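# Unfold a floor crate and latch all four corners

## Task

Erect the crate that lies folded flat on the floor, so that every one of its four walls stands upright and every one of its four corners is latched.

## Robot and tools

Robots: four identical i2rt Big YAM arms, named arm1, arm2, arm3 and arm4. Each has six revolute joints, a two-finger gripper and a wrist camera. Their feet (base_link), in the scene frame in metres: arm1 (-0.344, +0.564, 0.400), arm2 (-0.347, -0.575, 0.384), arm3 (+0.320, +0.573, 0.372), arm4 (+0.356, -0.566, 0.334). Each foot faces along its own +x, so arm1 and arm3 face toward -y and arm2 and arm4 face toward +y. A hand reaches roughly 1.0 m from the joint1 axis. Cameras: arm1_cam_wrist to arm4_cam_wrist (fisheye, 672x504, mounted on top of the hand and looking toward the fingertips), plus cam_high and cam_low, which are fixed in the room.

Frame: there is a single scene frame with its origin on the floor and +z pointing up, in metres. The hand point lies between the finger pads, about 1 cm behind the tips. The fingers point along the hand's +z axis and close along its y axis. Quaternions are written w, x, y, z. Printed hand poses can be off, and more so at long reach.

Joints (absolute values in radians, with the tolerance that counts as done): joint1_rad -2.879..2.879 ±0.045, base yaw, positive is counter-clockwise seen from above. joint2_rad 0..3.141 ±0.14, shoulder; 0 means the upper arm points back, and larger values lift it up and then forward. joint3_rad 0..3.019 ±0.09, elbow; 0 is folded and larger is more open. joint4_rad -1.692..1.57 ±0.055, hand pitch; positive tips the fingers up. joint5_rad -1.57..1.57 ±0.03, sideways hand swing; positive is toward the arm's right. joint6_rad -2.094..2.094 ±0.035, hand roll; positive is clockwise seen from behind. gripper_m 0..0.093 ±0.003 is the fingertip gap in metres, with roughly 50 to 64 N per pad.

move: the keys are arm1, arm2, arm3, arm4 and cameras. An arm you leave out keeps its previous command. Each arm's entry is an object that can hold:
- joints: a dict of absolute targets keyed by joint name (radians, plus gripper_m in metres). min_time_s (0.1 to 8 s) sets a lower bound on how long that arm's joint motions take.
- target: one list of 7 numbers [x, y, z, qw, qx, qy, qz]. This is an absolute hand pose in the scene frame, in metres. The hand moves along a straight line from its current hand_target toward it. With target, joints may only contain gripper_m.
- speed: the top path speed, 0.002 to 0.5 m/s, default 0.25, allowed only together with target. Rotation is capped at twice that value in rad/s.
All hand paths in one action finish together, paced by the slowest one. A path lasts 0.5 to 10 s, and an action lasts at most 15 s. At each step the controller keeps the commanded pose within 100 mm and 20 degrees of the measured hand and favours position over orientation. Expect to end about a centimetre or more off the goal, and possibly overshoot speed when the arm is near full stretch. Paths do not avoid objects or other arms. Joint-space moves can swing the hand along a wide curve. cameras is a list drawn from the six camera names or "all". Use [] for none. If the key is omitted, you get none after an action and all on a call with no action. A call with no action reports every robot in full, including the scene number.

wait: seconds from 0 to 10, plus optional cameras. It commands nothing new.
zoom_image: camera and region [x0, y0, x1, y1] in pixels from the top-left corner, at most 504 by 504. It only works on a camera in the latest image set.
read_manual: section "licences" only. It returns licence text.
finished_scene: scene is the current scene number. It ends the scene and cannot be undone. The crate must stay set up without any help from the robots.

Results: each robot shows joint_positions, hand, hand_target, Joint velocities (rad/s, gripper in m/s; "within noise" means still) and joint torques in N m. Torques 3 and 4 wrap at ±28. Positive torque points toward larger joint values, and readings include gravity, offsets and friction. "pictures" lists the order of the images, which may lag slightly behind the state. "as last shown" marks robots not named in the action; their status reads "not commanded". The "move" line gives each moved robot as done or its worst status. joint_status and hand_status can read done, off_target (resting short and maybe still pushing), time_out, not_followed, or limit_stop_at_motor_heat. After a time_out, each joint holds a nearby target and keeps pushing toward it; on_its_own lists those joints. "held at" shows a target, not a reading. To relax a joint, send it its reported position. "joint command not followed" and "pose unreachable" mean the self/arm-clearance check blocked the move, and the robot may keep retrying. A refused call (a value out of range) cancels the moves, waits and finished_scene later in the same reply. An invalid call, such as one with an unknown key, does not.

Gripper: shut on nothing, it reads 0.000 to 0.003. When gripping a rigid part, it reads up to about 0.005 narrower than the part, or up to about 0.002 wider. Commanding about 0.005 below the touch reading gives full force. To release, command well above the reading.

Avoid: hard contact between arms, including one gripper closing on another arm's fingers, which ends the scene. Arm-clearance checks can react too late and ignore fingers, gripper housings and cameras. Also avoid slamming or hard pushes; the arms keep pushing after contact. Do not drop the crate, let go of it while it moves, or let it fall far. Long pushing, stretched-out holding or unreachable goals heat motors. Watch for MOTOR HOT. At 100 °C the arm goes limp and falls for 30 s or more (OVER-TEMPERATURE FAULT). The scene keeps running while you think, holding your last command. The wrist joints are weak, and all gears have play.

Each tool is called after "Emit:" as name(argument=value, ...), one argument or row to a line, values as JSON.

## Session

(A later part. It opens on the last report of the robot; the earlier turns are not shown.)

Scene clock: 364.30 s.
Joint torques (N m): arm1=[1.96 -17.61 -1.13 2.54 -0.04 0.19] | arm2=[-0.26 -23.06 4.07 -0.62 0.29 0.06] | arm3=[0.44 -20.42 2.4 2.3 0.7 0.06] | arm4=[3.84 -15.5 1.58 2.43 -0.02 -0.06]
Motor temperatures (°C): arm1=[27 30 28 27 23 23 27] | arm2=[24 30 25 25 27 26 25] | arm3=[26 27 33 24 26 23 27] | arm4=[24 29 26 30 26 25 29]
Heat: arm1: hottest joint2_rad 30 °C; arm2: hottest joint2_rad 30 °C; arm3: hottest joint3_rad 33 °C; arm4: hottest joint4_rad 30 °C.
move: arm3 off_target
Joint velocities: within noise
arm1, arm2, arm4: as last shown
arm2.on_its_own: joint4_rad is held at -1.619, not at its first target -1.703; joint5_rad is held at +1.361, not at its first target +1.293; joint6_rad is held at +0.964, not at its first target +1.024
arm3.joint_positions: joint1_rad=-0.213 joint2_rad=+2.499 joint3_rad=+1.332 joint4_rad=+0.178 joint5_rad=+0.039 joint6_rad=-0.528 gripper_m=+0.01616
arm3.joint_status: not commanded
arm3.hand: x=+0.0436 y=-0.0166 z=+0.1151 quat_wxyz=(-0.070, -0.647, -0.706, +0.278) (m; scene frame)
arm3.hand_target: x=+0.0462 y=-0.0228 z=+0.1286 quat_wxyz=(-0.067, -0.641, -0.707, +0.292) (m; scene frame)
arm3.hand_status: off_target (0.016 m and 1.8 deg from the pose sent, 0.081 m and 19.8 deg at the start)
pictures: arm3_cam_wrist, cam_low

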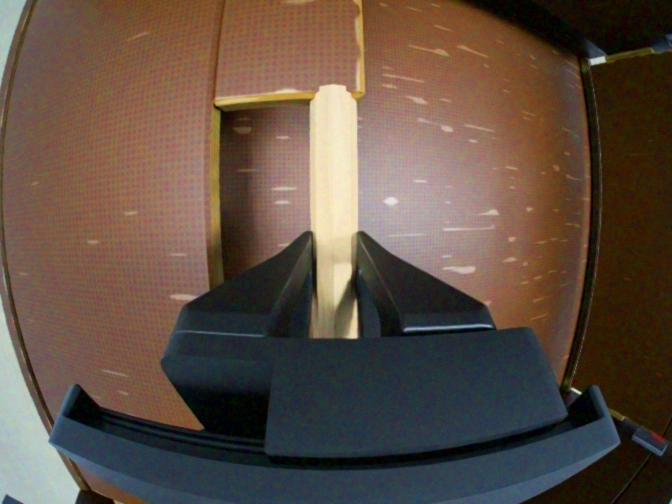

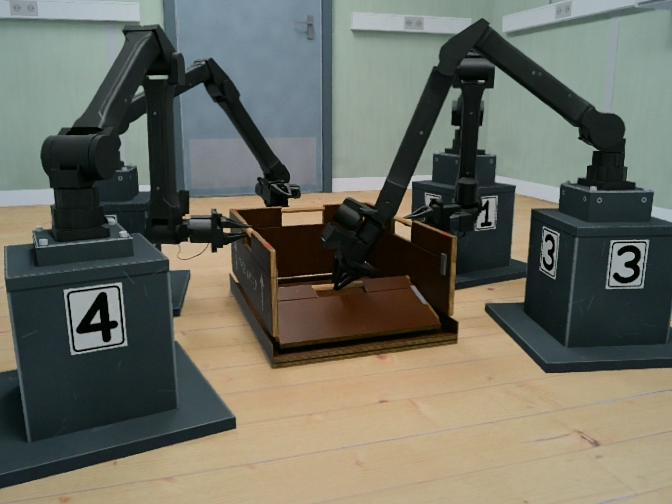

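Emit:
move(
  arm3={"target": [0.073, -0.022, 0.186, -0.0432, 0.5897, 0.7057, -0.3903], "speed": 0.08},
  cameras=[],
)

Emit:
move(
  arm3={"target": [0.117, -0.022, 0.227, -0.147, 0.5255, 0.6916, -0.4731], "speed": 0.08},
  cameras=["arm3_cam_wrist", "cam_low", "cam_high"],
)

Scene clock: 368.87 s.
Joint torques (N m): arm1=[2.73 -17.55 -1.07 2.51 -0.06 0.24] | arm2=[-0.21 -23.18 4.04 -0.64 0.29 0.06] | arm3=[0.21 -19.84 2.61 2.69 1.19 -0.09] | arm4=[3.9 -15.5 1.58 2.43 -0.02 -0.06]
Motor temperatures (°C): arm1=[27 30 28 27 23 23 27] | arm2=[24 30 25 25 27 26 25] | arm3=[26 27 32 24 26 23 27] | arm4=[24 29 26 30 26 25 29]
Heat: arm1: hottest joint2_rad 30 °C; arm2: hottest joint2_rad 30 °C; arm3: hottest joint3_rad 32 °C; arm4: hottest joint4_rad 30 °C.
move: arm3 off_target
Joint velocities: within noise
arm1, arm2, arm4: as last shown
arm2.on_its_own: joint4_rad is held at -1.619, not at its first target -1.703; joint5_rad is held at +1.361, not at its first target +1.293; joint6_rad is held at +0.964, not at its first target +1.024
arm3.joint_positions: joint1_rad=-0.093 joint2_rad=+2.397 joint3_rad=+1.191 joint4_rad=+0.338 joint5_rad=+0.338 joint6_rad=-0.593 gripper_m=+0.01614
arm3.joint_status: not commanded
arm3.hand: x=+0.0719 y=-0.0154 z=+0.1694 quat_wxyz=(+0.037, -0.602, -0.706, +0.372) (m; scene frame)
arm3.hand_target: x=+0.0716 y=-0.0227 z=+0.1859 quat_wxyz=(+0.043, -0.592, -0.703, +0.391) (m; scene frame)
arm3.hand_status: off_target (0.018 m and 2.7 deg from the pose sent, 0.077 m and 19.5 deg at the start)
pictures: none
No camera images: "cameras" was empty.

Scene clock: 371.33 s.
Joint torques (N m): arm1=[2.61 -17.67 -1.05 2.54 -0.05 0.23] | arm2=[-0.21 -23.06 4.05 -0.65 0.29 0.07] | arm3=[0.32 -18.67 2.93 3.02 1.05 -0.39] | arm4=[3.84 -15.5 1.58 2.43 -0.02 -0.06]
Motor temperatures (°C): arm1=[27 30 28 27 23 23 27] | arm2=[24 30 25 25 27 26 25] | arm3=[26 27 32 24 26 23 27] | arm4=[24 29 26 30 26 25 29]
Heat: arm1: hottest joint2_rad 30 °C; arm2: hottest joint2_rad 30 °C; arm3: hottest joint3_rad 32 °C; arm4: hottest joint4_rad 30 °C.
move: arm3 off_target
Joint velocities: within noise
arm1, arm4: as last shown
arm2.joint_positions: joint1_rad=+0.621 joint2_rad=+2.700 joint3_rad=+1.777 joint4_rad=-1.624 joint5_rad=+1.355 joint6_rad=+0.964 gripper_m=+0.04989
arm2.joint_status: not commanded
arm2.on_its_own: joint4_rad is held at -1.619, not at its first target -1.703; joint5_rad is held at +1.361, not at its first target +1.293; joint6_rad is held at +0.964, not at its first target +1.024
arm2.hand: x=-0.4434 y=-0.0253 z=+0.2482 quat_wxyz=(-0.531, +0.608, -0.435, +0.399) (m; scene frame)
arm2.hand_target: x=-0.4436 y=-0.0236 z=+0.2487 quat_wxyz=(-0.531, +0.607, -0.439, +0.396) (m; scene frame)
arm2.hand_status: not commanded
arm3.joint_positions: joint1_rad=+0.045 joint2_rad=+2.361 joint3_rad=+1.104 joint4_rad=+0.516 joint5_rad=+0.643 joint6_rad=-0.700 gripper_m=+0.01614
arm3.joint_status: not commanded
arm3.hand: x=+0.1132 y=-0.0134 z=+0.2118 quat_wxyz=(+0.140, -0.543, -0.690, +0.457) (m; scene frame)
arm3.hand_target: x=+0.1162 y=-0.0225 z=+0.2272 quat_wxyz=(+0.148, -0.525, -0.692, +0.473) (m; scene frame)
arm3.hand_status: off_target (0.018 m and 2.9 deg from the pose sent, 0.073 m and 19.4 deg at the start)
pictures: arm3_cam_wrist, cam_high, cam_low

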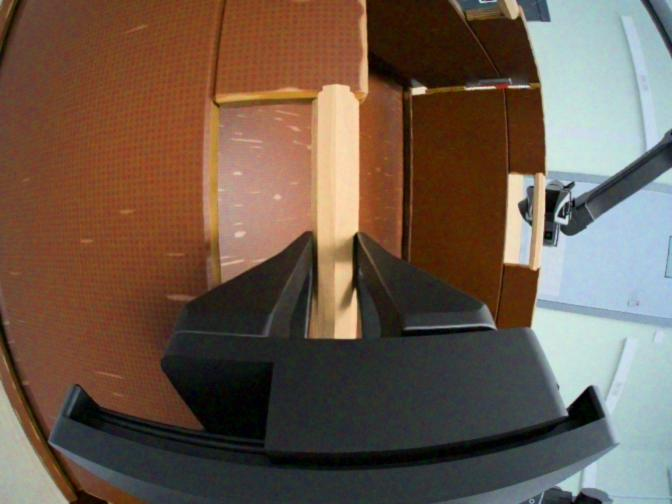

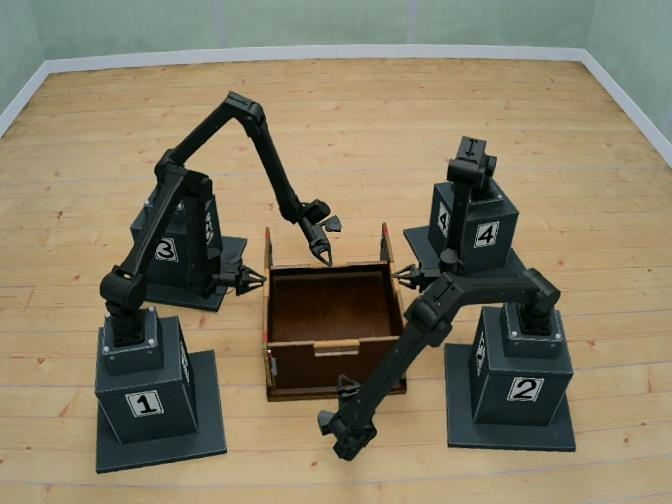

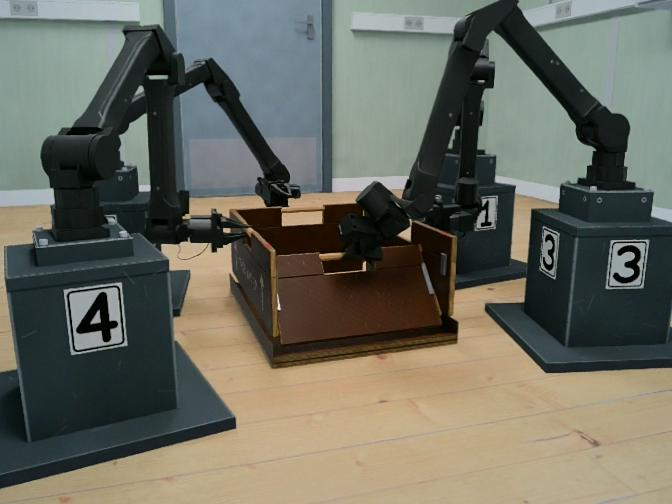

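Emit:
move(
  arm3={"target": [0.168, -0.021, 0.253, -0.236, 0.4592, 0.6665, -0.5377], "speed": 0.08},
  cameras=[],
)

Emit:
move(
  arm3={"target": [0.21, -0.02, 0.262, -0.31, 0.3954, 0.6355, -0.5862], "speed": 0.08},
  cameras=["arm3_cam_wrist", "cam_low", "cam_high"],
)

Scene clock: 376.23 s.
Joint torques (N m): arm1=[2.26 -17.44 -1.24 2.51 -0.05 0.19] | arm2=[-0.21 -23.12 4.05 -0.64 0.29 0.07] | arm3=[0.03 -17.44 3.56 3.73 0.78 -0.57] | arm4=[3.9 -15.5 1.58 2.43 -0.02 -0.06]
Motor temperatures (°C): arm1=[27 30 28 27 23 23 27] | arm2=[24 30 25 25 27 26 25] | arm3=[26 27 32 24 26 23 28] | arm4=[24 29 26 30 26 25 29]
Heat: arm1: hottest joint2_rad 30 °C; arm2: hottest joint2_rad 30 °C; arm3: hottest joint3_rad 32 °C; arm4: hottest joint4_rad 30 °C.
move: arm3 off_target
Joint velocities: within noise
arm1, arm2, arm4: as last shown
arm2.on_its_own: joint4_rad is held at -1.619, not at its first target -1.703; joint5_rad is held at +1.361, not at its first target +1.293; joint6_rad is held at +0.964, not at its first target +1.024
arm3.joint_positions: joint1_rad=+0.186 joint2_rad=+2.380 joint3_rad=+1.064 joint4_rad=+0.720 joint5_rad=+0.914 joint6_rad=-0.866 gripper_m=+0.01613
arm3.joint_status: not commanded
arm3.hand: x=+0.1649 y=-0.0103 z=+0.2428 quat_wxyz=(+0.228, -0.478, -0.666, +0.525) (m; scene frame)
arm3.hand_target: x=+0.1670 y=-0.0205 z=+0.2528 quat_wxyz=(+0.238, -0.460, -0.666, +0.536) (m; scene frame)
arm3.hand_status: off_target (0.015 m and 2.8 deg from the pose sent, 0.069 m and 17.5 deg at the start)
pictures: none
No camera images: "cameras" was empty.

Scene clock: 378.63 s.
Joint torques (N m): arm1=[2.49 -17.08 -1.06 2.58 0.03 0.18] | arm2=[-0.21 -23.12 4.04 -0.65 0.29 0.07] | arm3=[-0.67 -16.91 4.75 3.28 0.64 -0.7] | arm4=[3.84 -15.5 1.58 2.41 -0.02 -0.06]
Motor temperatures (°C): arm1=[27 30 28 27 23 23 27] | arm2=[24 30 25 25 27 26 25] | arm3=[26 27 32 24 26 23 28] | arm4=[24 29 26 30 26 25 29]
Heat: arm1: hottest joint2_rad 30 °C; arm2: hottest joint2_rad 30 °C; arm3: hottest joint3_rad 32 °C; arm4: hottest joint4_rad 30 °C.
move: arm3 off_target
Joint velocities: within noise
arm1, arm2, arm4: as last shown
arm2.on_its_own: joint4_rad is held at -1.619, not at its first target -1.703; joint5_rad is held at +1.361, not at its first target +1.293; joint6_rad is held at +0.964, not at its first target +1.024
arm3.joint_positions: joint1_rad=+0.293 joint2_rad=+2.475 joint3_rad=+1.070 joint4_rad=+1.069 joint5_rad=+1.097 joint6_rad=-1.168 gripper_m=+0.01614
arm3.joint_status: not commanded
arm3.hand: x=+0.2100 y=-0.0063 z=+0.2550 quat_wxyz=(+0.294, -0.411, -0.638, +0.581) (m; scene frame)
arm3.hand_target: x=+0.2093 y=-0.0197 z=+0.2622 quat_wxyz=(+0.310, -0.397, -0.636, +0.584) (m; scene frame)
arm3.hand_status: off_target (0.015 m and 2.7 deg from the pose sent, 0.050 m and 15.5 deg at the start)
pictures: arm3_cam_wrist, cam_high, cam_low

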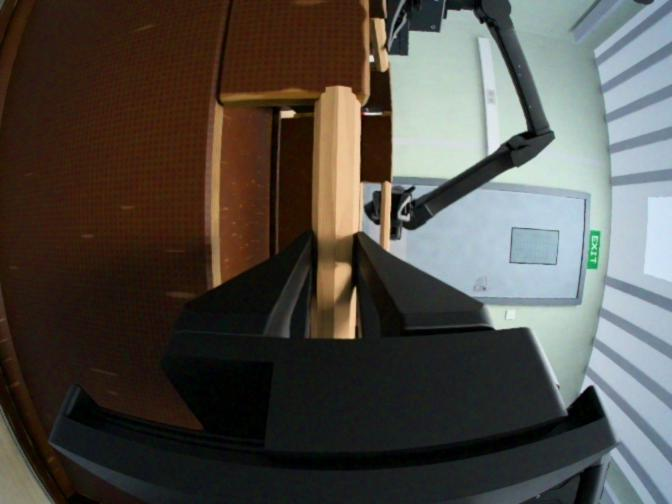

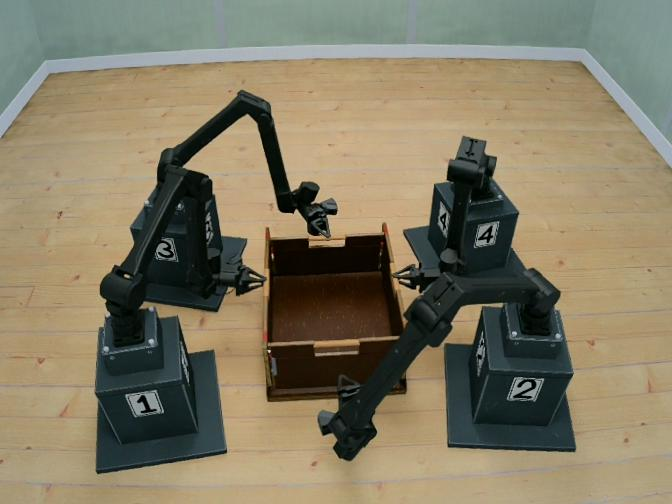

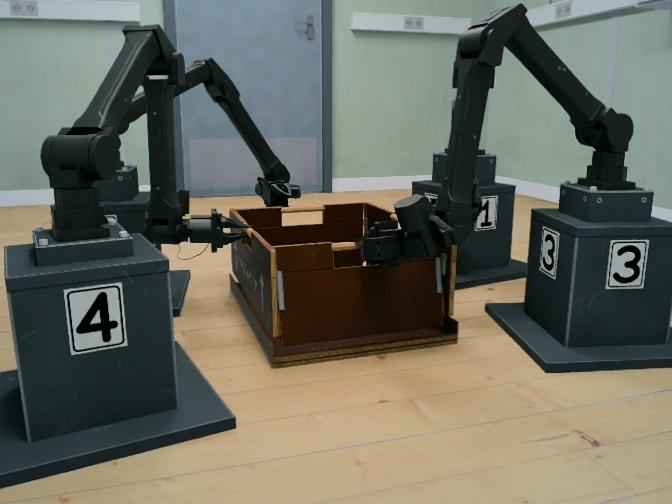

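Emit:
move(
  arm3={"target": [0.245, -0.018, 0.261, -0.32, 0.386, 0.631, -0.592], "speed": 0.06},
  cameras=["arm3_cam_wrist", "cam_low", "cam_high"],
)

Emit:
zoom_image(
  camera="cam_low",
  region=[220, 170, 480, 380],
)

Emit:
zoom_image(
  camera="cam_high",
  region=[250, 210, 420, 410],
)

Scene clock: 381.97 s.
Joint torques (N m): arm1=[2.78 -17.32 -1.14 2.61 -0.04 0.24] | arm2=[-0.21 -23.18 4.05 -0.64 0.29 0.07] | arm3=[1.85 -16.56 3.97 3.15 0.8 -0.53] | arm4=[3.9 -15.5 1.57 2.41 -0.02 -0.06]
Motor temperatures (°C): arm1=[27 30 28 27 23 23 27] | arm2=[24 30 25 25 27 26 25] | arm3=[26 27 32 24 26 23 28] | arm4=[24 29 26 30 26 25 29]
Heat: arm1: hottest joint2_rad 30 °C; arm2: hottest joint2_rad 30 °C; arm3: hottest joint3_rad 32 °C; arm4: hottest joint4_rad 30 °C.
move: arm3 off_target
Joint velocities: within noise
arm1.joint_positions: joint1_rad=+0.896 joint2_rad=+2.653 joint3_rad=+0.884 joint4_rad=+1.557 joint5_rad=+1.140 joint6_rad=-1.383 gripper_m=+0.01678
arm1.joint_status: not commanded
arm1.hand: x=-0.0170 y=+0.2089 z=+0.2430 quat_wxyz=(+0.027, -0.021, -0.735, +0.677) (m; scene frame)
arm1.hand_target: x=-0.0082 y=+0.2214 z=+0.2411 quat_wxyz=(+0.011, -0.009, -0.736, +0.677) (m; scene frame)
arm1.hand_status: not commanded
arm2, arm4: as last shown
arm2.on_its_own: joint4_rad is held at -1.619, not at its first target -1.703; joint5_rad is held at +1.361, not at its first target +1.293; joint6_rad is held at +0.964, not at its first target +1.024
arm3.joint_positions: joint1_rad=+0.325 joint2_rad=+2.493 joint3_rad=+1.093 joint4_rad=+1.100 joint5_rad=+1.168 joint6_rad=-1.209 gripper_m=+0.01614
arm3.joint_status: not commanded
arm3.hand: x=+0.2231 y=-0.0062 z=+0.2575 quat_wxyz=(+0.315, -0.410, -0.626, +0.584) (m; scene frame)
arm3.hand_target: x=+0.2389 y=-0.0173 z=+0.2618 quat_wxyz=(+0.321, -0.391, -0.629, +0.590) (m; scene frame)
arm3.hand_status: off_target (0.025 m and 3.0 deg from the pose sent, 0.037 m and 4.4 deg at the start)
pictures: arm3_cam_wrist, cam_high, cam_low

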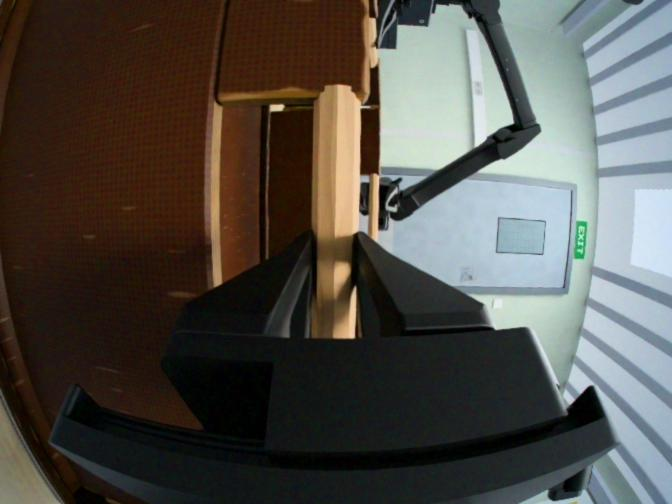

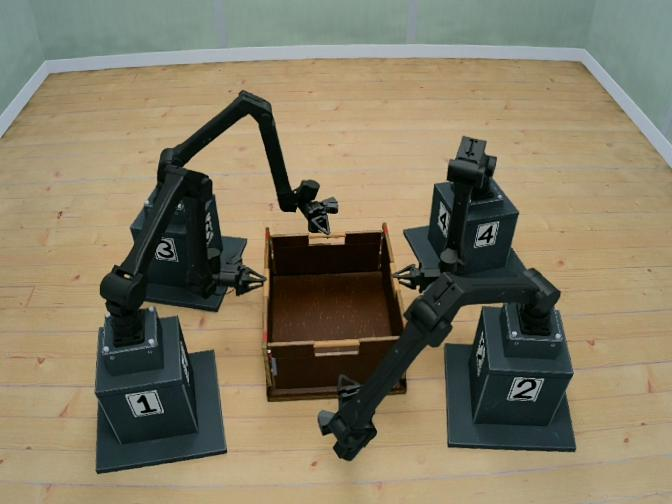

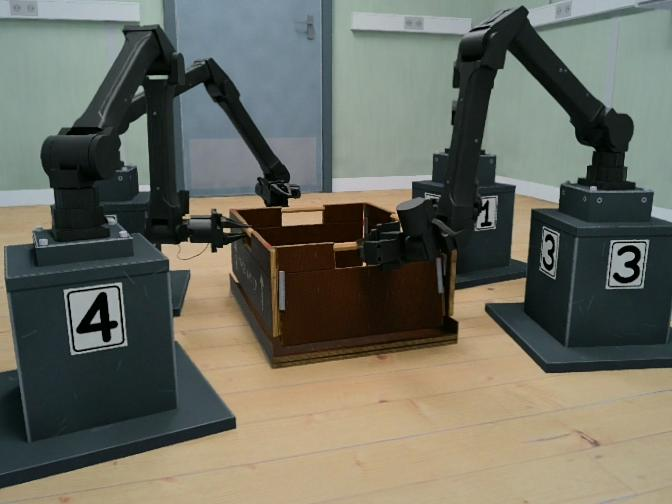

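Scaled by 1.938 from the camera's 672x504 image, which has a finer 960x720 frame.

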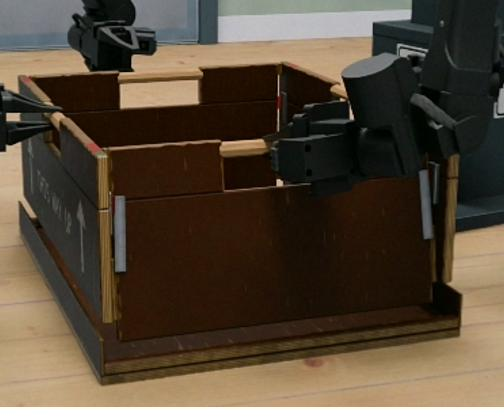

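Scaled by 2.520 from the camera's 672x504 image, which has a finer 960x720 frame.

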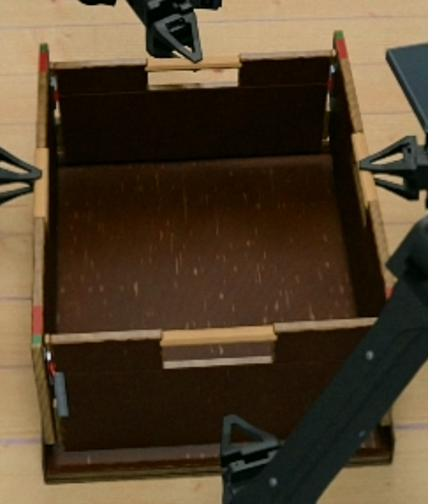

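Emit:
move(
  arm3={"target": [0.268, -0.016, 0.260, -0.32, 0.386, 0.631, -0.592], "speed": 0.06},
  cameras=[],
)

Emit:
move(
  arm3={"target": [0.285, -0.016, 0.260, -0.32, 0.386, 0.631, -0.592], "speed": 0.06},
  cameras=["arm3_cam_wrist", "cam_low", "cam_high"],
)

Emit:
zoom_image(
  camera="cam_high",
  region=[250, 210, 420, 410],
)

Emit:
zoom_image(
  camera="cam_low",
  region=[220, 170, 480, 380],
)

Scene clock: 384.23 s.
Joint torques (N m): arm1=[2.26 -17.14 -1.02 2.55 -0.07 0.2] | arm2=[-0.21 -23.12 4.05 -0.65 0.29 0.07] | arm3=[2.43 -16.79 3.75 1.96 0.57 -0.24] | arm4=[3.84 -15.56 1.58 2.43 -0.02 -0.05]
Motor temperatures (°C): arm1=[27 30 28 27 23 23 27] | arm2=[24 30 25 25 27 26 25] | arm3=[26 27 31 24 26 23 28] | arm4=[24 29 26 30 26 25 29]
Heat: arm1: hottest joint2_rad 30 °C; arm2: hottest joint2_rad 30 °C; arm3: hottest joint3_rad 31 °C; arm4: hottest joint4_rad 30 °C.
move: arm3 off_target
Joint velocities: within noise
arm1, arm2: as last shown
arm2.on_its_own: joint4_rad is held at -1.619, not at its first target -1.703; joint5_rad is held at +1.361, not at its first target +1.293; joint6_rad is held at +0.964, not at its first target +1.024
arm3.joint_positions: joint1_rad=+0.365 joint2_rad=+2.499 joint3_rad=+1.104 joint4_rad=+1.100 joint5_rad=+1.218 joint6_rad=-1.219 gripper_m=+0.01614
arm3.joint_status: not commanded
arm3.hand: x=+0.2423 y=-0.0054 z=+0.2587 quat_wxyz=(+0.323, -0.406, -0.622, +0.586) (m; scene frame)
arm3.hand_target: x=+0.2678 y=-0.0155 z=+0.2598 quat_wxyz=(+0.321, -0.386, -0.631, +0.591) (m; scene frame)
arm3.hand_status: off_target (0.028 m and 2.7 deg from the pose sent, 0.046 m and 3.0 deg at the start)
arm4.joint_positions: joint1_rad=+0.924 joint2_rad=+2.473 joint3_rad=+0.866 joint4_rad=+1.473 joint5_rad=+1.160 joint6_rad=-1.440 gripper_m=+0.01690
arm4.joint_status: not commanded
arm4.hand: x=-0.0192 y=-0.2132 z=+0.2452 quat_wxyz=(-0.688, +0.726, -0.015, +0.008) (m; scene frame)
arm4.hand_target: x=-0.0283 y=-0.2238 z=+0.2443 quat_wxyz=(-0.690, +0.724, -0.001, +0.002) (m; scene frame)
arm4.hand_status: not commanded
pictures: none
No camera images: "cameras" was empty.

Scene clock: 385.23 s.
Joint torques (N m): arm1=[2.96 -17.2 -1.17 2.65 -0.03 0.24] | arm2=[-0.26 -23.12 4.04 -0.65 0.29 0.07] | arm3=[3.78 -16.91 3.49 1.44 0.49 -0.02] | arm4=[3.9 -15.5 1.58 2.43 -0.02 -0.06]
Motor temperatures (°C): arm1=[27 30 28 27 23 23 27] | arm2=[24 30 25 25 27 26 25] | arm3=[26 27 31 24 26 23 28] | arm4=[24 29 26 30 26 25 29]
Heat: arm1: hottest joint2_rad 30 °C; arm2: hottest joint2_rad 30 °C; arm3: hottest joint3_rad 31 °C; arm4: hottest joint4_rad 30 °C.
move: arm3 off_target
Joint velocities: within noise
arm1, arm2, arm4: as last shown
arm2.on_its_own: joint4_rad is held at -1.619, not at its first target -1.703; joint5_rad is held at +1.361, not at its first target +1.293; joint6_rad is held at +0.964, not at its first target +1.024
arm3.joint_positions: joint1_rad=+0.388 joint2_rad=+2.499 joint3_rad=+1.111 joint4_rad=+1.083 joint5_rad=+1.249 joint6_rad=-1.219 gripper_m=+0.01614
arm3.joint_status: not commanded
arm3.hand: x=+0.2535 y=-0.0051 z=+0.2596 quat_wxyz=(+0.330, -0.404, -0.621, +0.585) (m; scene frame)
arm3.hand_target: x=+0.2845 y=-0.0153 z=+0.2608 quat_wxyz=(+0.319, -0.386, -0.631, +0.593) (m; scene frame)
arm3.hand_status: off_target (0.033 m and 2.7 deg from the pose sent, 0.044 m and 2.7 deg at the start)
pictures: arm3_cam_wrist, cam_high, cam_low

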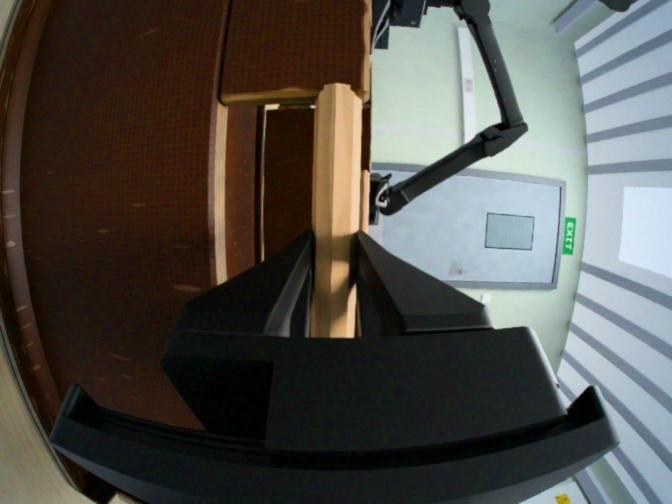

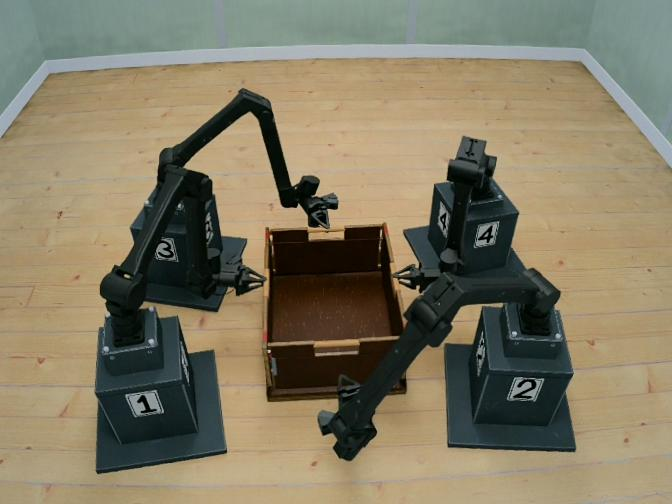

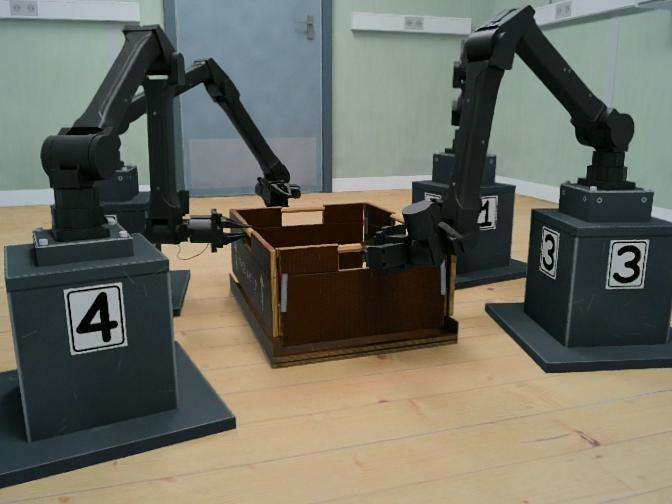

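Scaled by 2.520 from the camera's 672x504 image, which has a finer 960x720 frame.

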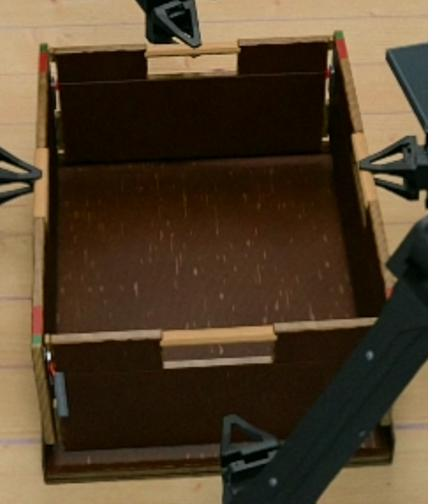

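Scaled by 1.938 from the camera's 672x504 image, which has a finer 960x720 frame.

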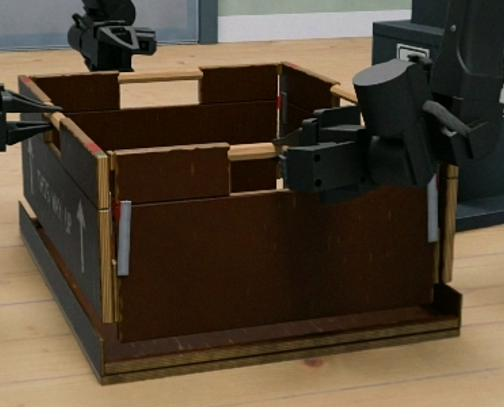

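Emit:
move(
  arm3={"target": [0.302, -0.016, 0.261, -0.32, 0.386, 0.631, -0.592], "speed": 0.06},
  cameras=["cam_high"],
)

Emit:
zoom_image(
  camera="cam_high",
  region=[250, 210, 420, 410],
)

Emit:
move(
  arm3={"target": [0.225, -0.016, 0.261, -0.32, 0.386, 0.631, -0.592], "speed": 0.06},
  cameras=["cam_high", "cam_low", "arm3_cam_wrist"],
)

Emit:
zoom_image(
  camera="cam_high",
  region=[250, 210, 420, 410],
)

Scene clock: 388.90 s.
Joint torques (N m): arm1=[2.73 -17.2 -1.14 2.52 -0.07 0.22] | arm2=[-0.21 -23.06 4.07 -0.62 0.29 0.07] | arm3=[5.48 -17.55 3.56 1.21 0.44 0.03] | arm4=[3.84 -15.5 1.58 2.4 -0.02 -0.06]
Motor temperatures (°C): arm1=[27 30 28 27 23 23 27] | arm2=[24 30 25 25 27 26 25] | arm3=[26 27 31 24 26 23 28] | arm4=[24 29 26 30 26 25 29]
Heat: arm1: hottest joint2_rad 30 °C; arm2: hottest joint2_rad 30 °C; arm3: hottest joint3_rad 31 °C; arm4: hottest joint4_rad 30 °C.
move: arm3 off_target
Joint velocities: within noise
arm1.joint_positions: joint1_rad=+0.896 joint2_rad=+2.653 joint3_rad=+0.885 joint4_rad=+1.557 joint5_rad=+1.142 joint6_rad=-1.383 gripper_m=+0.01678
arm1.joint_status: not commanded
arm1.hand: x=-0.0167 y=+0.2086 z=+0.2432 quat_wxyz=(+0.027, -0.022, -0.735, +0.677) (m; scene frame)
arm1.hand_target: x=-0.0077 y=+0.2211 z=+0.2414 quat_wxyz=(+0.011, -0.010, -0.736, +0.677) (m; scene frame)
arm1.hand_status: not commanded
arm2, arm4: as last shown
arm2.on_its_own: joint4_rad is held at -1.619, not at its first target -1.703; joint5_rad is held at +1.361, not at its first target +1.293; joint6_rad is held at +0.964, not at its first target +1.024
arm3.joint_positions: joint1_rad=+0.401 joint2_rad=+2.499 joint3_rad=+1.124 joint4_rad=+1.045 joint5_rad=+1.283 joint6_rad=-1.196 gripper_m=+0.01614
arm3.joint_status: not commanded
arm3.hand: x=+0.2586 y=-0.0044 z=+0.2591 quat_wxyz=(+0.338, -0.409, -0.617, +0.581) (m; scene frame)
arm3.hand_target: x=+0.3006 y=-0.0144 z=+0.2612 quat_wxyz=(+0.321, -0.386, -0.630, +0.592) (m; scene frame)
arm3.hand_status: off_target (0.045 m and 3.9 deg from the pose sent, 0.050 m and 2.7 deg at the start)
pictures: cam_high

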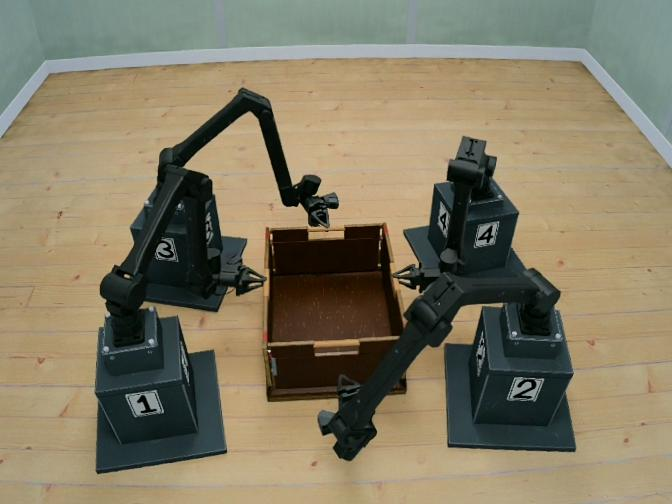

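Scaled by 2.520 from the camera's 672x504 image, which has a finer 960x720 frame.

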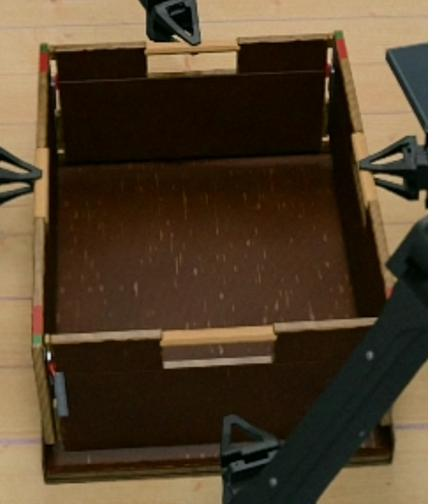

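Scene clock: 390.73 s.
Joint torques (N m): arm1=[2.78 -17.38 -1.13 2.52 -0.12 0.22] | arm2=[-0.21 -23.12 4.07 -0.62 0.29 0.07] | arm3=[-4.6 -16.79 3.28 2.67 -1.05 -0.37] | arm4=[3.9 -15.5 1.57 2.4 -0.02 -0.06]
Motor temperatures (°C): arm1=[27 30 28 27 23 23 27] | arm2=[24 30 25 25 27 26 25] | arm3=[26 27 31 24 26 23 28] | arm4=[24 29 26 30 26 25 29]
Heat: arm1: hottest joint2_rad 30 °C; arm2: hottest joint2_rad 30 °C; arm3: hottest joint3_rad 31 °C; arm4: hottest joint4_rad 30 °C.
move: arm3 off_target
Joint velocities: within noise
arm1, arm2, arm4: as last shown
arm2.on_its_own: joint4_rad is held at -1.619, not at its first target -1.703; joint5_rad is held at +1.361, not at its first target +1.293; joint6_rad is held at +0.964, not at its first target +1.024
arm3.joint_positions: joint1_rad=+0.385 joint2_rad=+2.499 joint3_rad=+1.087 joint4_rad=+1.145 joint5_rad=+1.191 joint6_rad=-1.252 gripper_m=+0.01614
arm3.joint_status: not commanded
arm3.hand: x=+0.2554 y=-0.0055 z=+0.2601 quat_wxyz=(+0.311, -0.389, -0.632, +0.594) (m; scene frame)
arm3.hand_target: x=+0.2312 y=-0.0144 z=+0.2618 quat_wxyz=(+0.319, -0.386, -0.632, +0.592) (m; scene frame)
arm3.hand_status: off_target (0.032 m and 1.2 deg from the pose sent, 0.036 m and 3.9 deg at the start)
pictures: arm3_cam_wrist, cam_high, cam_low

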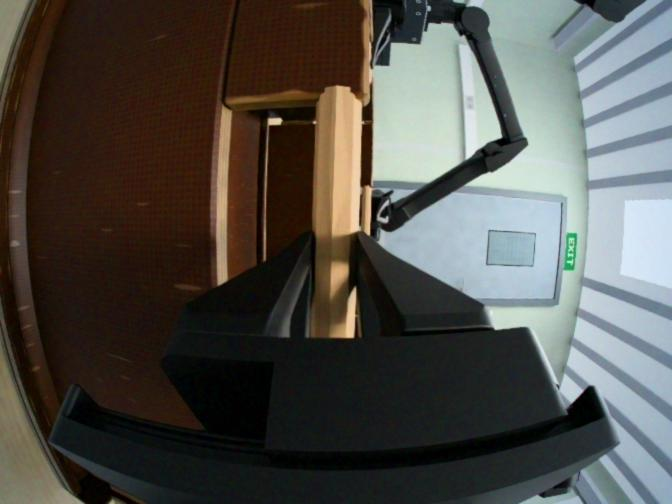

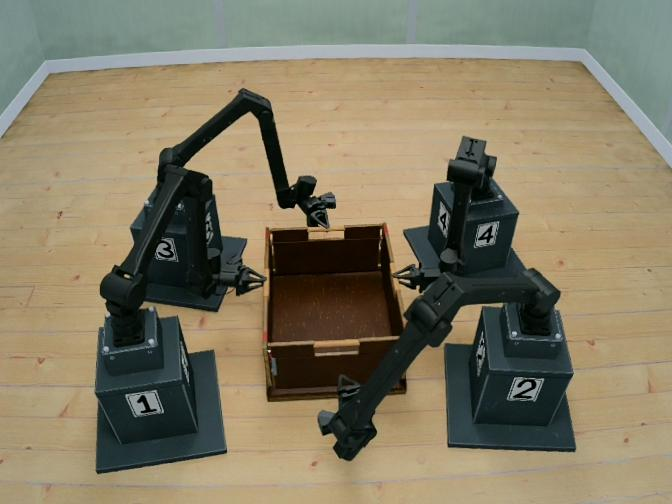

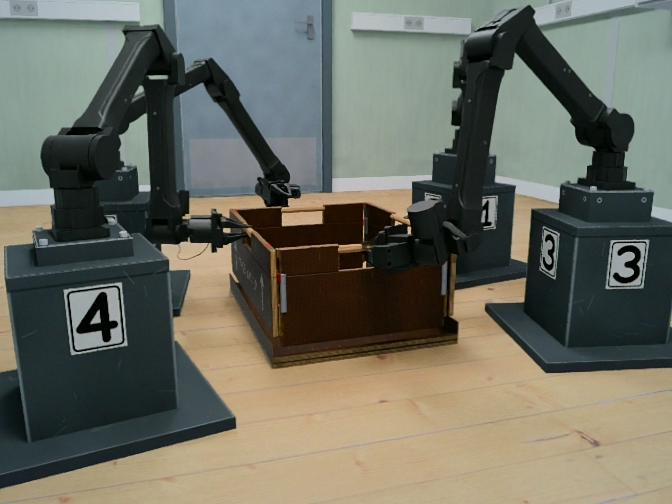

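Scaled by 2.520 from the camera's 672x504 image, which has a finer 960x720 frame.

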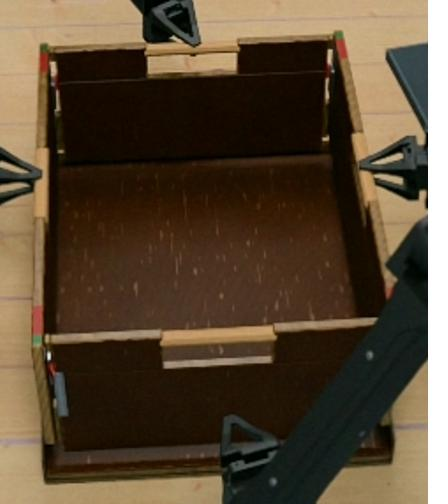

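Emit:
move(
  arm3={"target": [0.255, -0.014, 0.261, -0.32, 0.386, 0.631, -0.592], "speed": 0.06},
  cameras=[],
)

Emit:
move(
  arm3={"joints": {"gripper_m": 0.05}},
  cameras=["arm3_cam_wrist"],
)

Scene clock: 392.90 s.
Joint torques (N m): arm1=[2.61 -18.14 -1.05 2.32 -0.09 0.18] | arm2=[-0.21 -23.06 4.05 -0.65 0.29 0.06] | arm3=[-0.85 -16.62 3.77 1.46 0.27 -0.09] | arm4=[3.9 -15.5 1.57 2.4 -0.02 -0.06]
Motor temperatures (°C): arm1=[27 30 28 27 23 23 27] | arm2=[24 30 25 25 27 26 25] | arm3=[26 27 31 24 27 23 28] | arm4=[24 29 26 30 26 25 29]
Heat: arm1: hottest joint2_rad 30 °C; arm2: hottest joint2_rad 30 °C; arm3: hottest joint3_rad 31 °C; arm4: hottest joint4_rad 30 °C.
move: arm3 done
Joint velocities: within noise
arm1, arm4: as last shown
arm2.joint_positions: joint1_rad=+0.621 joint2_rad=+2.700 joint3_rad=+1.777 joint4_rad=-1.624 joint5_rad=+1.355 joint6_rad=+0.964 gripper_m=+0.04989
arm2.joint_status: not commanded
arm2.on_its_own: joint4_rad is held at -1.619, not at its first target -1.703; joint5_rad is held at +1.361, not at its first target +1.293; joint6_rad is held at +0.964, not at its first target +1.024
arm2.hand: x=-0.4434 y=-0.0253 z=+0.2482 quat_wxyz=(-0.531, +0.608, -0.435, +0.399) (m; scene frame)
arm2.hand_target: x=-0.4436 y=-0.0236 z=+0.2487 quat_wxyz=(-0.531, +0.607, -0.439, +0.396) (m; scene frame)
arm2.hand_status: not commanded
arm3.joint_positions: joint1_rad=+0.387 joint2_rad=+2.501 joint3_rad=+1.087 joint4_rad=+1.143 joint5_rad=+1.195 joint6_rad=-1.252 gripper_m=+0.01614
arm3.joint_status: not commanded
arm3.hand: x=+0.2558 y=-0.0046 z=+0.2592 quat_wxyz=(+0.312, -0.389, -0.632, +0.593) (m; scene frame)
arm3.hand_target: x=+0.2559 y=-0.0146 z=+0.2604 quat_wxyz=(+0.317, -0.384, -0.633, +0.593) (m; scene frame)
arm3.hand_status: done (0.010 m and 0.9 deg from the pose sent, 0.009 m and 1.2 deg at the start)
pictures: none
No camera images: "cameras" was empty.

Scene clock: 393.53 s.
Joint torques (N m): arm1=[1.79 -17.38 -1.06 2.61 -0.06 0.24] | arm2=[-0.21 -23.06 4.04 -0.64 0.29 0.07] | arm3=[-0.44 -16.62 3.28 1.46 0.27 0.04] | arm4=[3.84 -15.56 1.57 2.4 -0.02 -0.06]
Motor temperatures (°C): arm1=[27 30 28 27 23 23 27] | arm2=[24 30 25 25 27 26 25] | arm3=[26 27 31 24 26 23 28] | arm4=[24 29 26 30 26 25 29]
Heat: arm1: hottest joint2_rad 30 °C; arm2: hottest joint2_rad 30 °C; arm3: hottest joint3_rad 31 °C; arm4: hottest joint4_rad 30 °C.
move: arm3 done
Joint velocities: within noise
arm1, arm2, arm4: as last shown
arm2.on_its_own: joint4_rad is held at -1.619, not at its first target -1.703; joint5_rad is held at +1.361, not at its first target +1.293; joint6_rad is held at +0.964, not at its first target +1.024
arm3.joint_positions: joint1_rad=+0.377 joint2_rad=+2.501 joint3_rad=+1.096 joint4_rad=+1.143 joint5_rad=+1.194 joint6_rad=-1.274 gripper_m=+0.04980
arm3.joint_status: all done
arm3.hand: x=+0.2513 y=-0.0079 z=+0.2610 quat_wxyz=(+0.319, -0.387, -0.632, +0.591) (m; scene frame)
arm3.hand_target: x=+0.2507 y=-0.0138 z=+0.2602 quat_wxyz=(+0.322, -0.384, -0.633, +0.590) (m; scene frame)
arm3.hand_status: not commanded
pictures: arm3_cam_wrist

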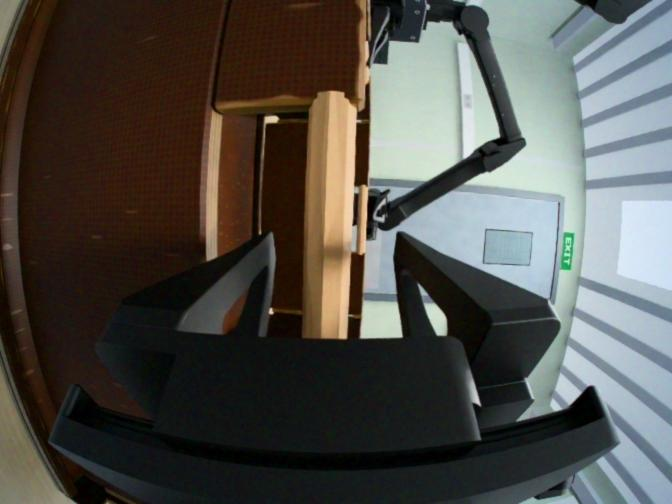

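Emit:
move(
  arm3={"target": [0.36, 0.035, 0.27, -0.32, 0.386, 0.631, -0.592], "speed": 0.12},
  cameras=["arm3_cam_wrist", "cam_low", "cam_high"],
)

Emit:
zoom_image(
  camera="cam_low",
  region=[220, 170, 480, 380],
)

Emit:
zoom_image(
  camera="cam_high",
  region=[250, 210, 350, 300],
)

Emit:
zoom_image(
  camera="cam_high",
  region=[330, 210, 430, 300],
)

Scene clock: 397.63 s.
Joint torques (N m): arm1=[2.61 -17.44 -1.13 2.58 -0.07 0.22] | arm2=[-0.21 -23.12 4.05 -0.62 0.29 0.07] | arm3=[-0.03 -18.02 1.44 1.11 0.62 0.23] | arm4=[3.9 -15.5 1.58 2.41 -0.02 -0.05]
Motor temperatures (°C): arm1=[27 30 28 27 23 23 27] | arm2=[24 30 25 25 27 26 25] | arm3=[26 27 31 24 26 23 28] | arm4=[24 29 26 30 26 25 29]
Heat: arm1: hottest joint2_rad 30 °C; arm2: hottest joint2_rad 30 °C; arm3: hottest joint3_rad 31 °C; arm4: hottest joint4_rad 30 °C.
move: arm3 done
Joint velocities: within noise
arm1, arm2, arm4: as last shown
arm2.on_its_own: joint4_rad is held at -1.619, not at its first target -1.703; joint5_rad is held at +1.361, not at its first target +1.293; joint6_rad is held at +0.964, not at its first target +1.024
arm3.joint_positions: joint1_rad=+0.605 joint2_rad=+2.433 joint3_rad=+1.059 joint4_rad=+0.778 joint5_rad=+1.410 joint6_rad=-0.938 gripper_m=+0.04991
arm3.joint_status: not commanded
arm3.hand: x=+0.3557 y=+0.0338 z=+0.2648 quat_wxyz=(+0.324, -0.384, -0.632, +0.590) (m; scene frame)
arm3.hand_target: x=+0.3589 y=+0.0340 z=+0.2710 quat_wxyz=(+0.321, -0.386, -0.630, +0.593) (m; scene frame)
arm3.hand_status: done (0.007 m and 0.6 deg from the pose sent, 0.117 m and 0.2 deg at the start)
pictures: arm3_cam_wrist, cam_high, cam_low

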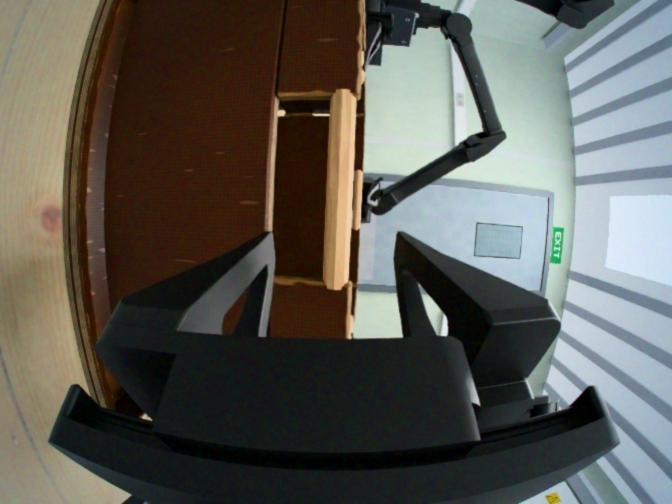

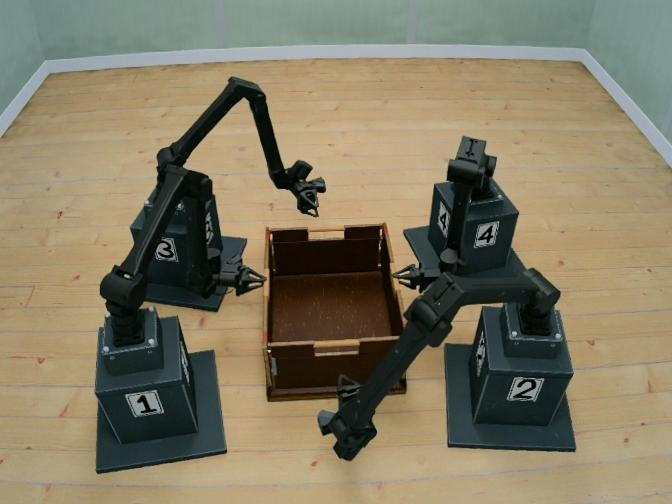

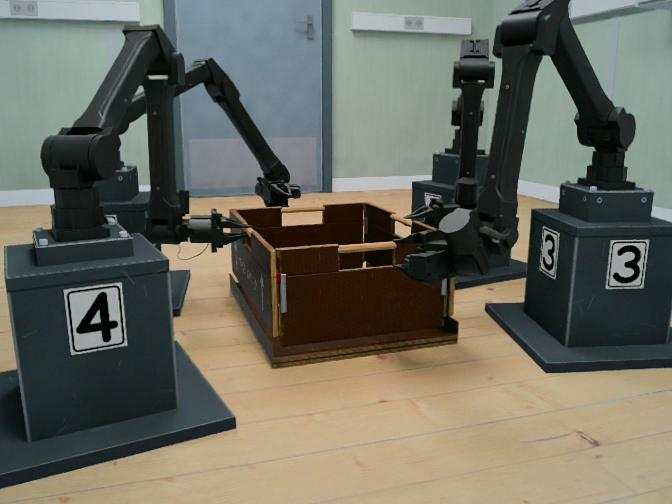

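Scaled by 1.938 from the camera's 672x504 image, which has a finer 960x720 frame.

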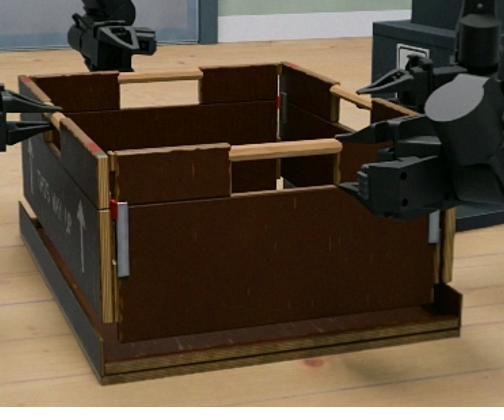

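Scaled by 5.040 from the camera's 672x504 image, which has a finer 960x720 frame.

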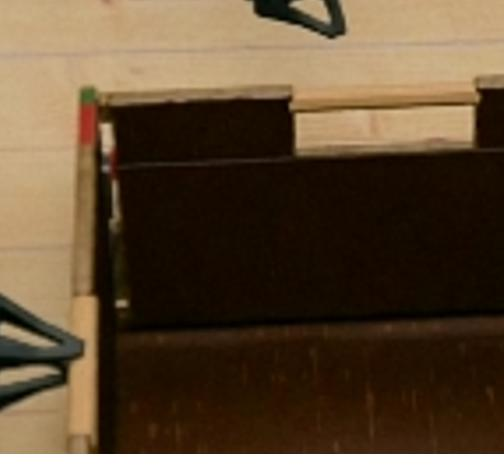

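Scaled by 5.040 from the camera's 672x504 image, which has a finer 960x720 frame.

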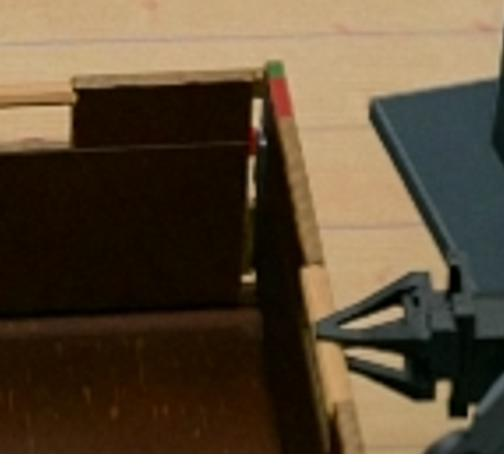

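Emit:
move(
  arm1={"target": [-0.0077, 0.234, 0.2414, 0.011, -0.010, -0.735, 0.677], "speed": 0.05},
  arm4={"target": [-0.0287, -0.236, 0.2442, -0.69, 0.724, 0, 0], "speed": 0.05},
  cameras=["cam_high"],
)

Emit:
zoom_image(
  camera="cam_high",
  region=[250, 210, 420, 410],
)

Scene clock: 403.30 s.
Joint torques (N m): arm1=[4.48 -17.32 -1.58 2.5 0.29 0.33] | arm2=[-0.21 -23.12 4.04 -0.65 0.29 0.07] | arm3=[-0.32 -17.96 1.54 1.07 0.61 0.28] | arm4=[5.6 -15.62 0.43 2.66 0.37 0.05]
Motor temperatures (°C): arm1=[27 31 28 27 23 23 27] | arm2=[24 30 25 25 27 26 25] | arm3=[26 27 30 24 26 23 27] | arm4=[24 29 26 30 26 25 29]
Heat: arm1: hottest joint2_rad 31 °C; arm2: hottest joint2_rad 30 °C; arm3: hottest joint3_rad 30 °C; arm4: hottest joint4_rad 30 °C.
move: arm1 off_target; arm4 off_target
Joint velocities: within noise
arm1.joint_positions: joint1_rad=+0.899 joint2_rad=+2.653 joint3_rad=+0.888 joint4_rad=+1.557 joint5_rad=+1.152 joint6_rad=-1.380 gripper_m=+0.01678
arm1.joint_status: not commanded
arm1.hand: x=-0.0164 y=+0.2091 z=+0.2437 quat_wxyz=(+0.028, -0.026, -0.734, +0.679) (m; scene frame)
arm1.hand_target: x=-0.0033 y=+0.2311 z=+0.2421 quat_wxyz=(+0.005, -0.011, -0.735, +0.678) (m; scene frame)
arm1.hand_status: off_target (0.026 m and 2.7 deg from the pose sent, 0.027 m and 2.3 deg at the start; a joint's target at an end of its range on 29 of 29 steps)
arm2: as last shown
arm2.on_its_own: joint4_rad is held at -1.619, not at its first target -1.703; joint5_rad is held at +1.361, not at its first target +1.293; joint6_rad is held at +0.964, not at its first target +1.024
arm3.joint_positions: joint1_rad=+0.603 joint2_rad=+2.433 joint3_rad=+1.059 joint4_rad=+0.776 joint5_rad=+1.410 joint6_rad=-0.936 gripper_m=+0.04991
arm3.joint_status: not commanded
arm3.hand: x=+0.3548 y=+0.0339 z=+0.2646 quat_wxyz=(+0.325, -0.384, -0.631, +0.590) (m; scene frame)
arm3.hand_target: x=+0.3581 y=+0.0340 z=+0.2709 quat_wxyz=(+0.321, -0.386, -0.630, +0.593) (m; scene frame)
arm3.hand_status: not commanded
arm4.joint_positions: joint1_rad=+0.925 joint2_rad=+2.473 joint3_rad=+0.866 joint4_rad=+1.473 joint5_rad=+1.165 joint6_rad=-1.440 gripper_m=+0.01690
arm4.joint_status: not commanded
arm4.hand: x=-0.0189 y=-0.2138 z=+0.2453 quat_wxyz=(-0.688, +0.725, -0.016, +0.009) (m; scene frame)
arm4.hand_target: x=-0.0289 y=-0.2349 z=+0.2443 quat_wxyz=(-0.690, +0.724, +0.001, -0.001) (m; scene frame)
arm4.hand_status: off_target (0.024 m and 2.1 deg from the pose sent, 0.025 m and 1.9 deg at the start)
pictures: cam_high

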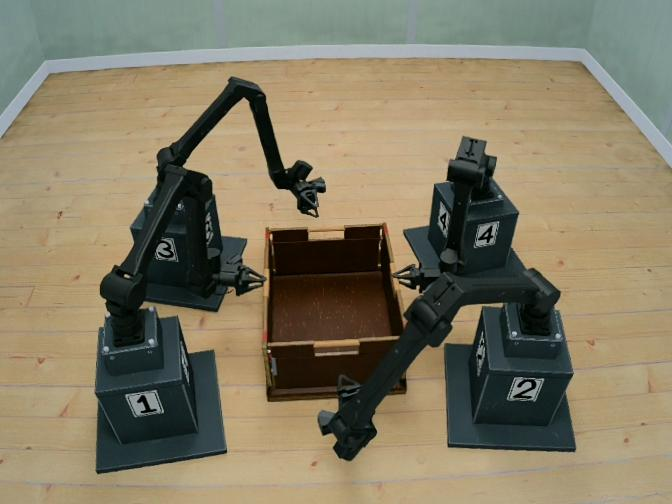

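Scaled by 2.520 from the camera's 672x504 image, which has a finer 960x720 frame.

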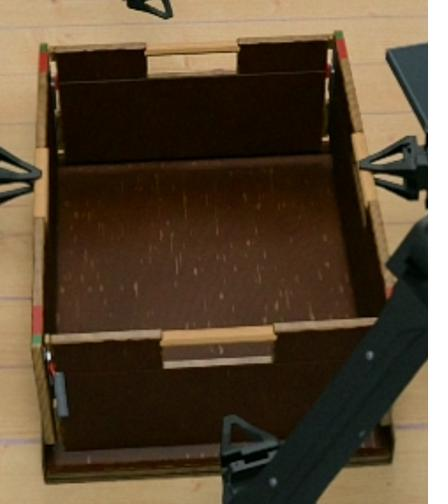

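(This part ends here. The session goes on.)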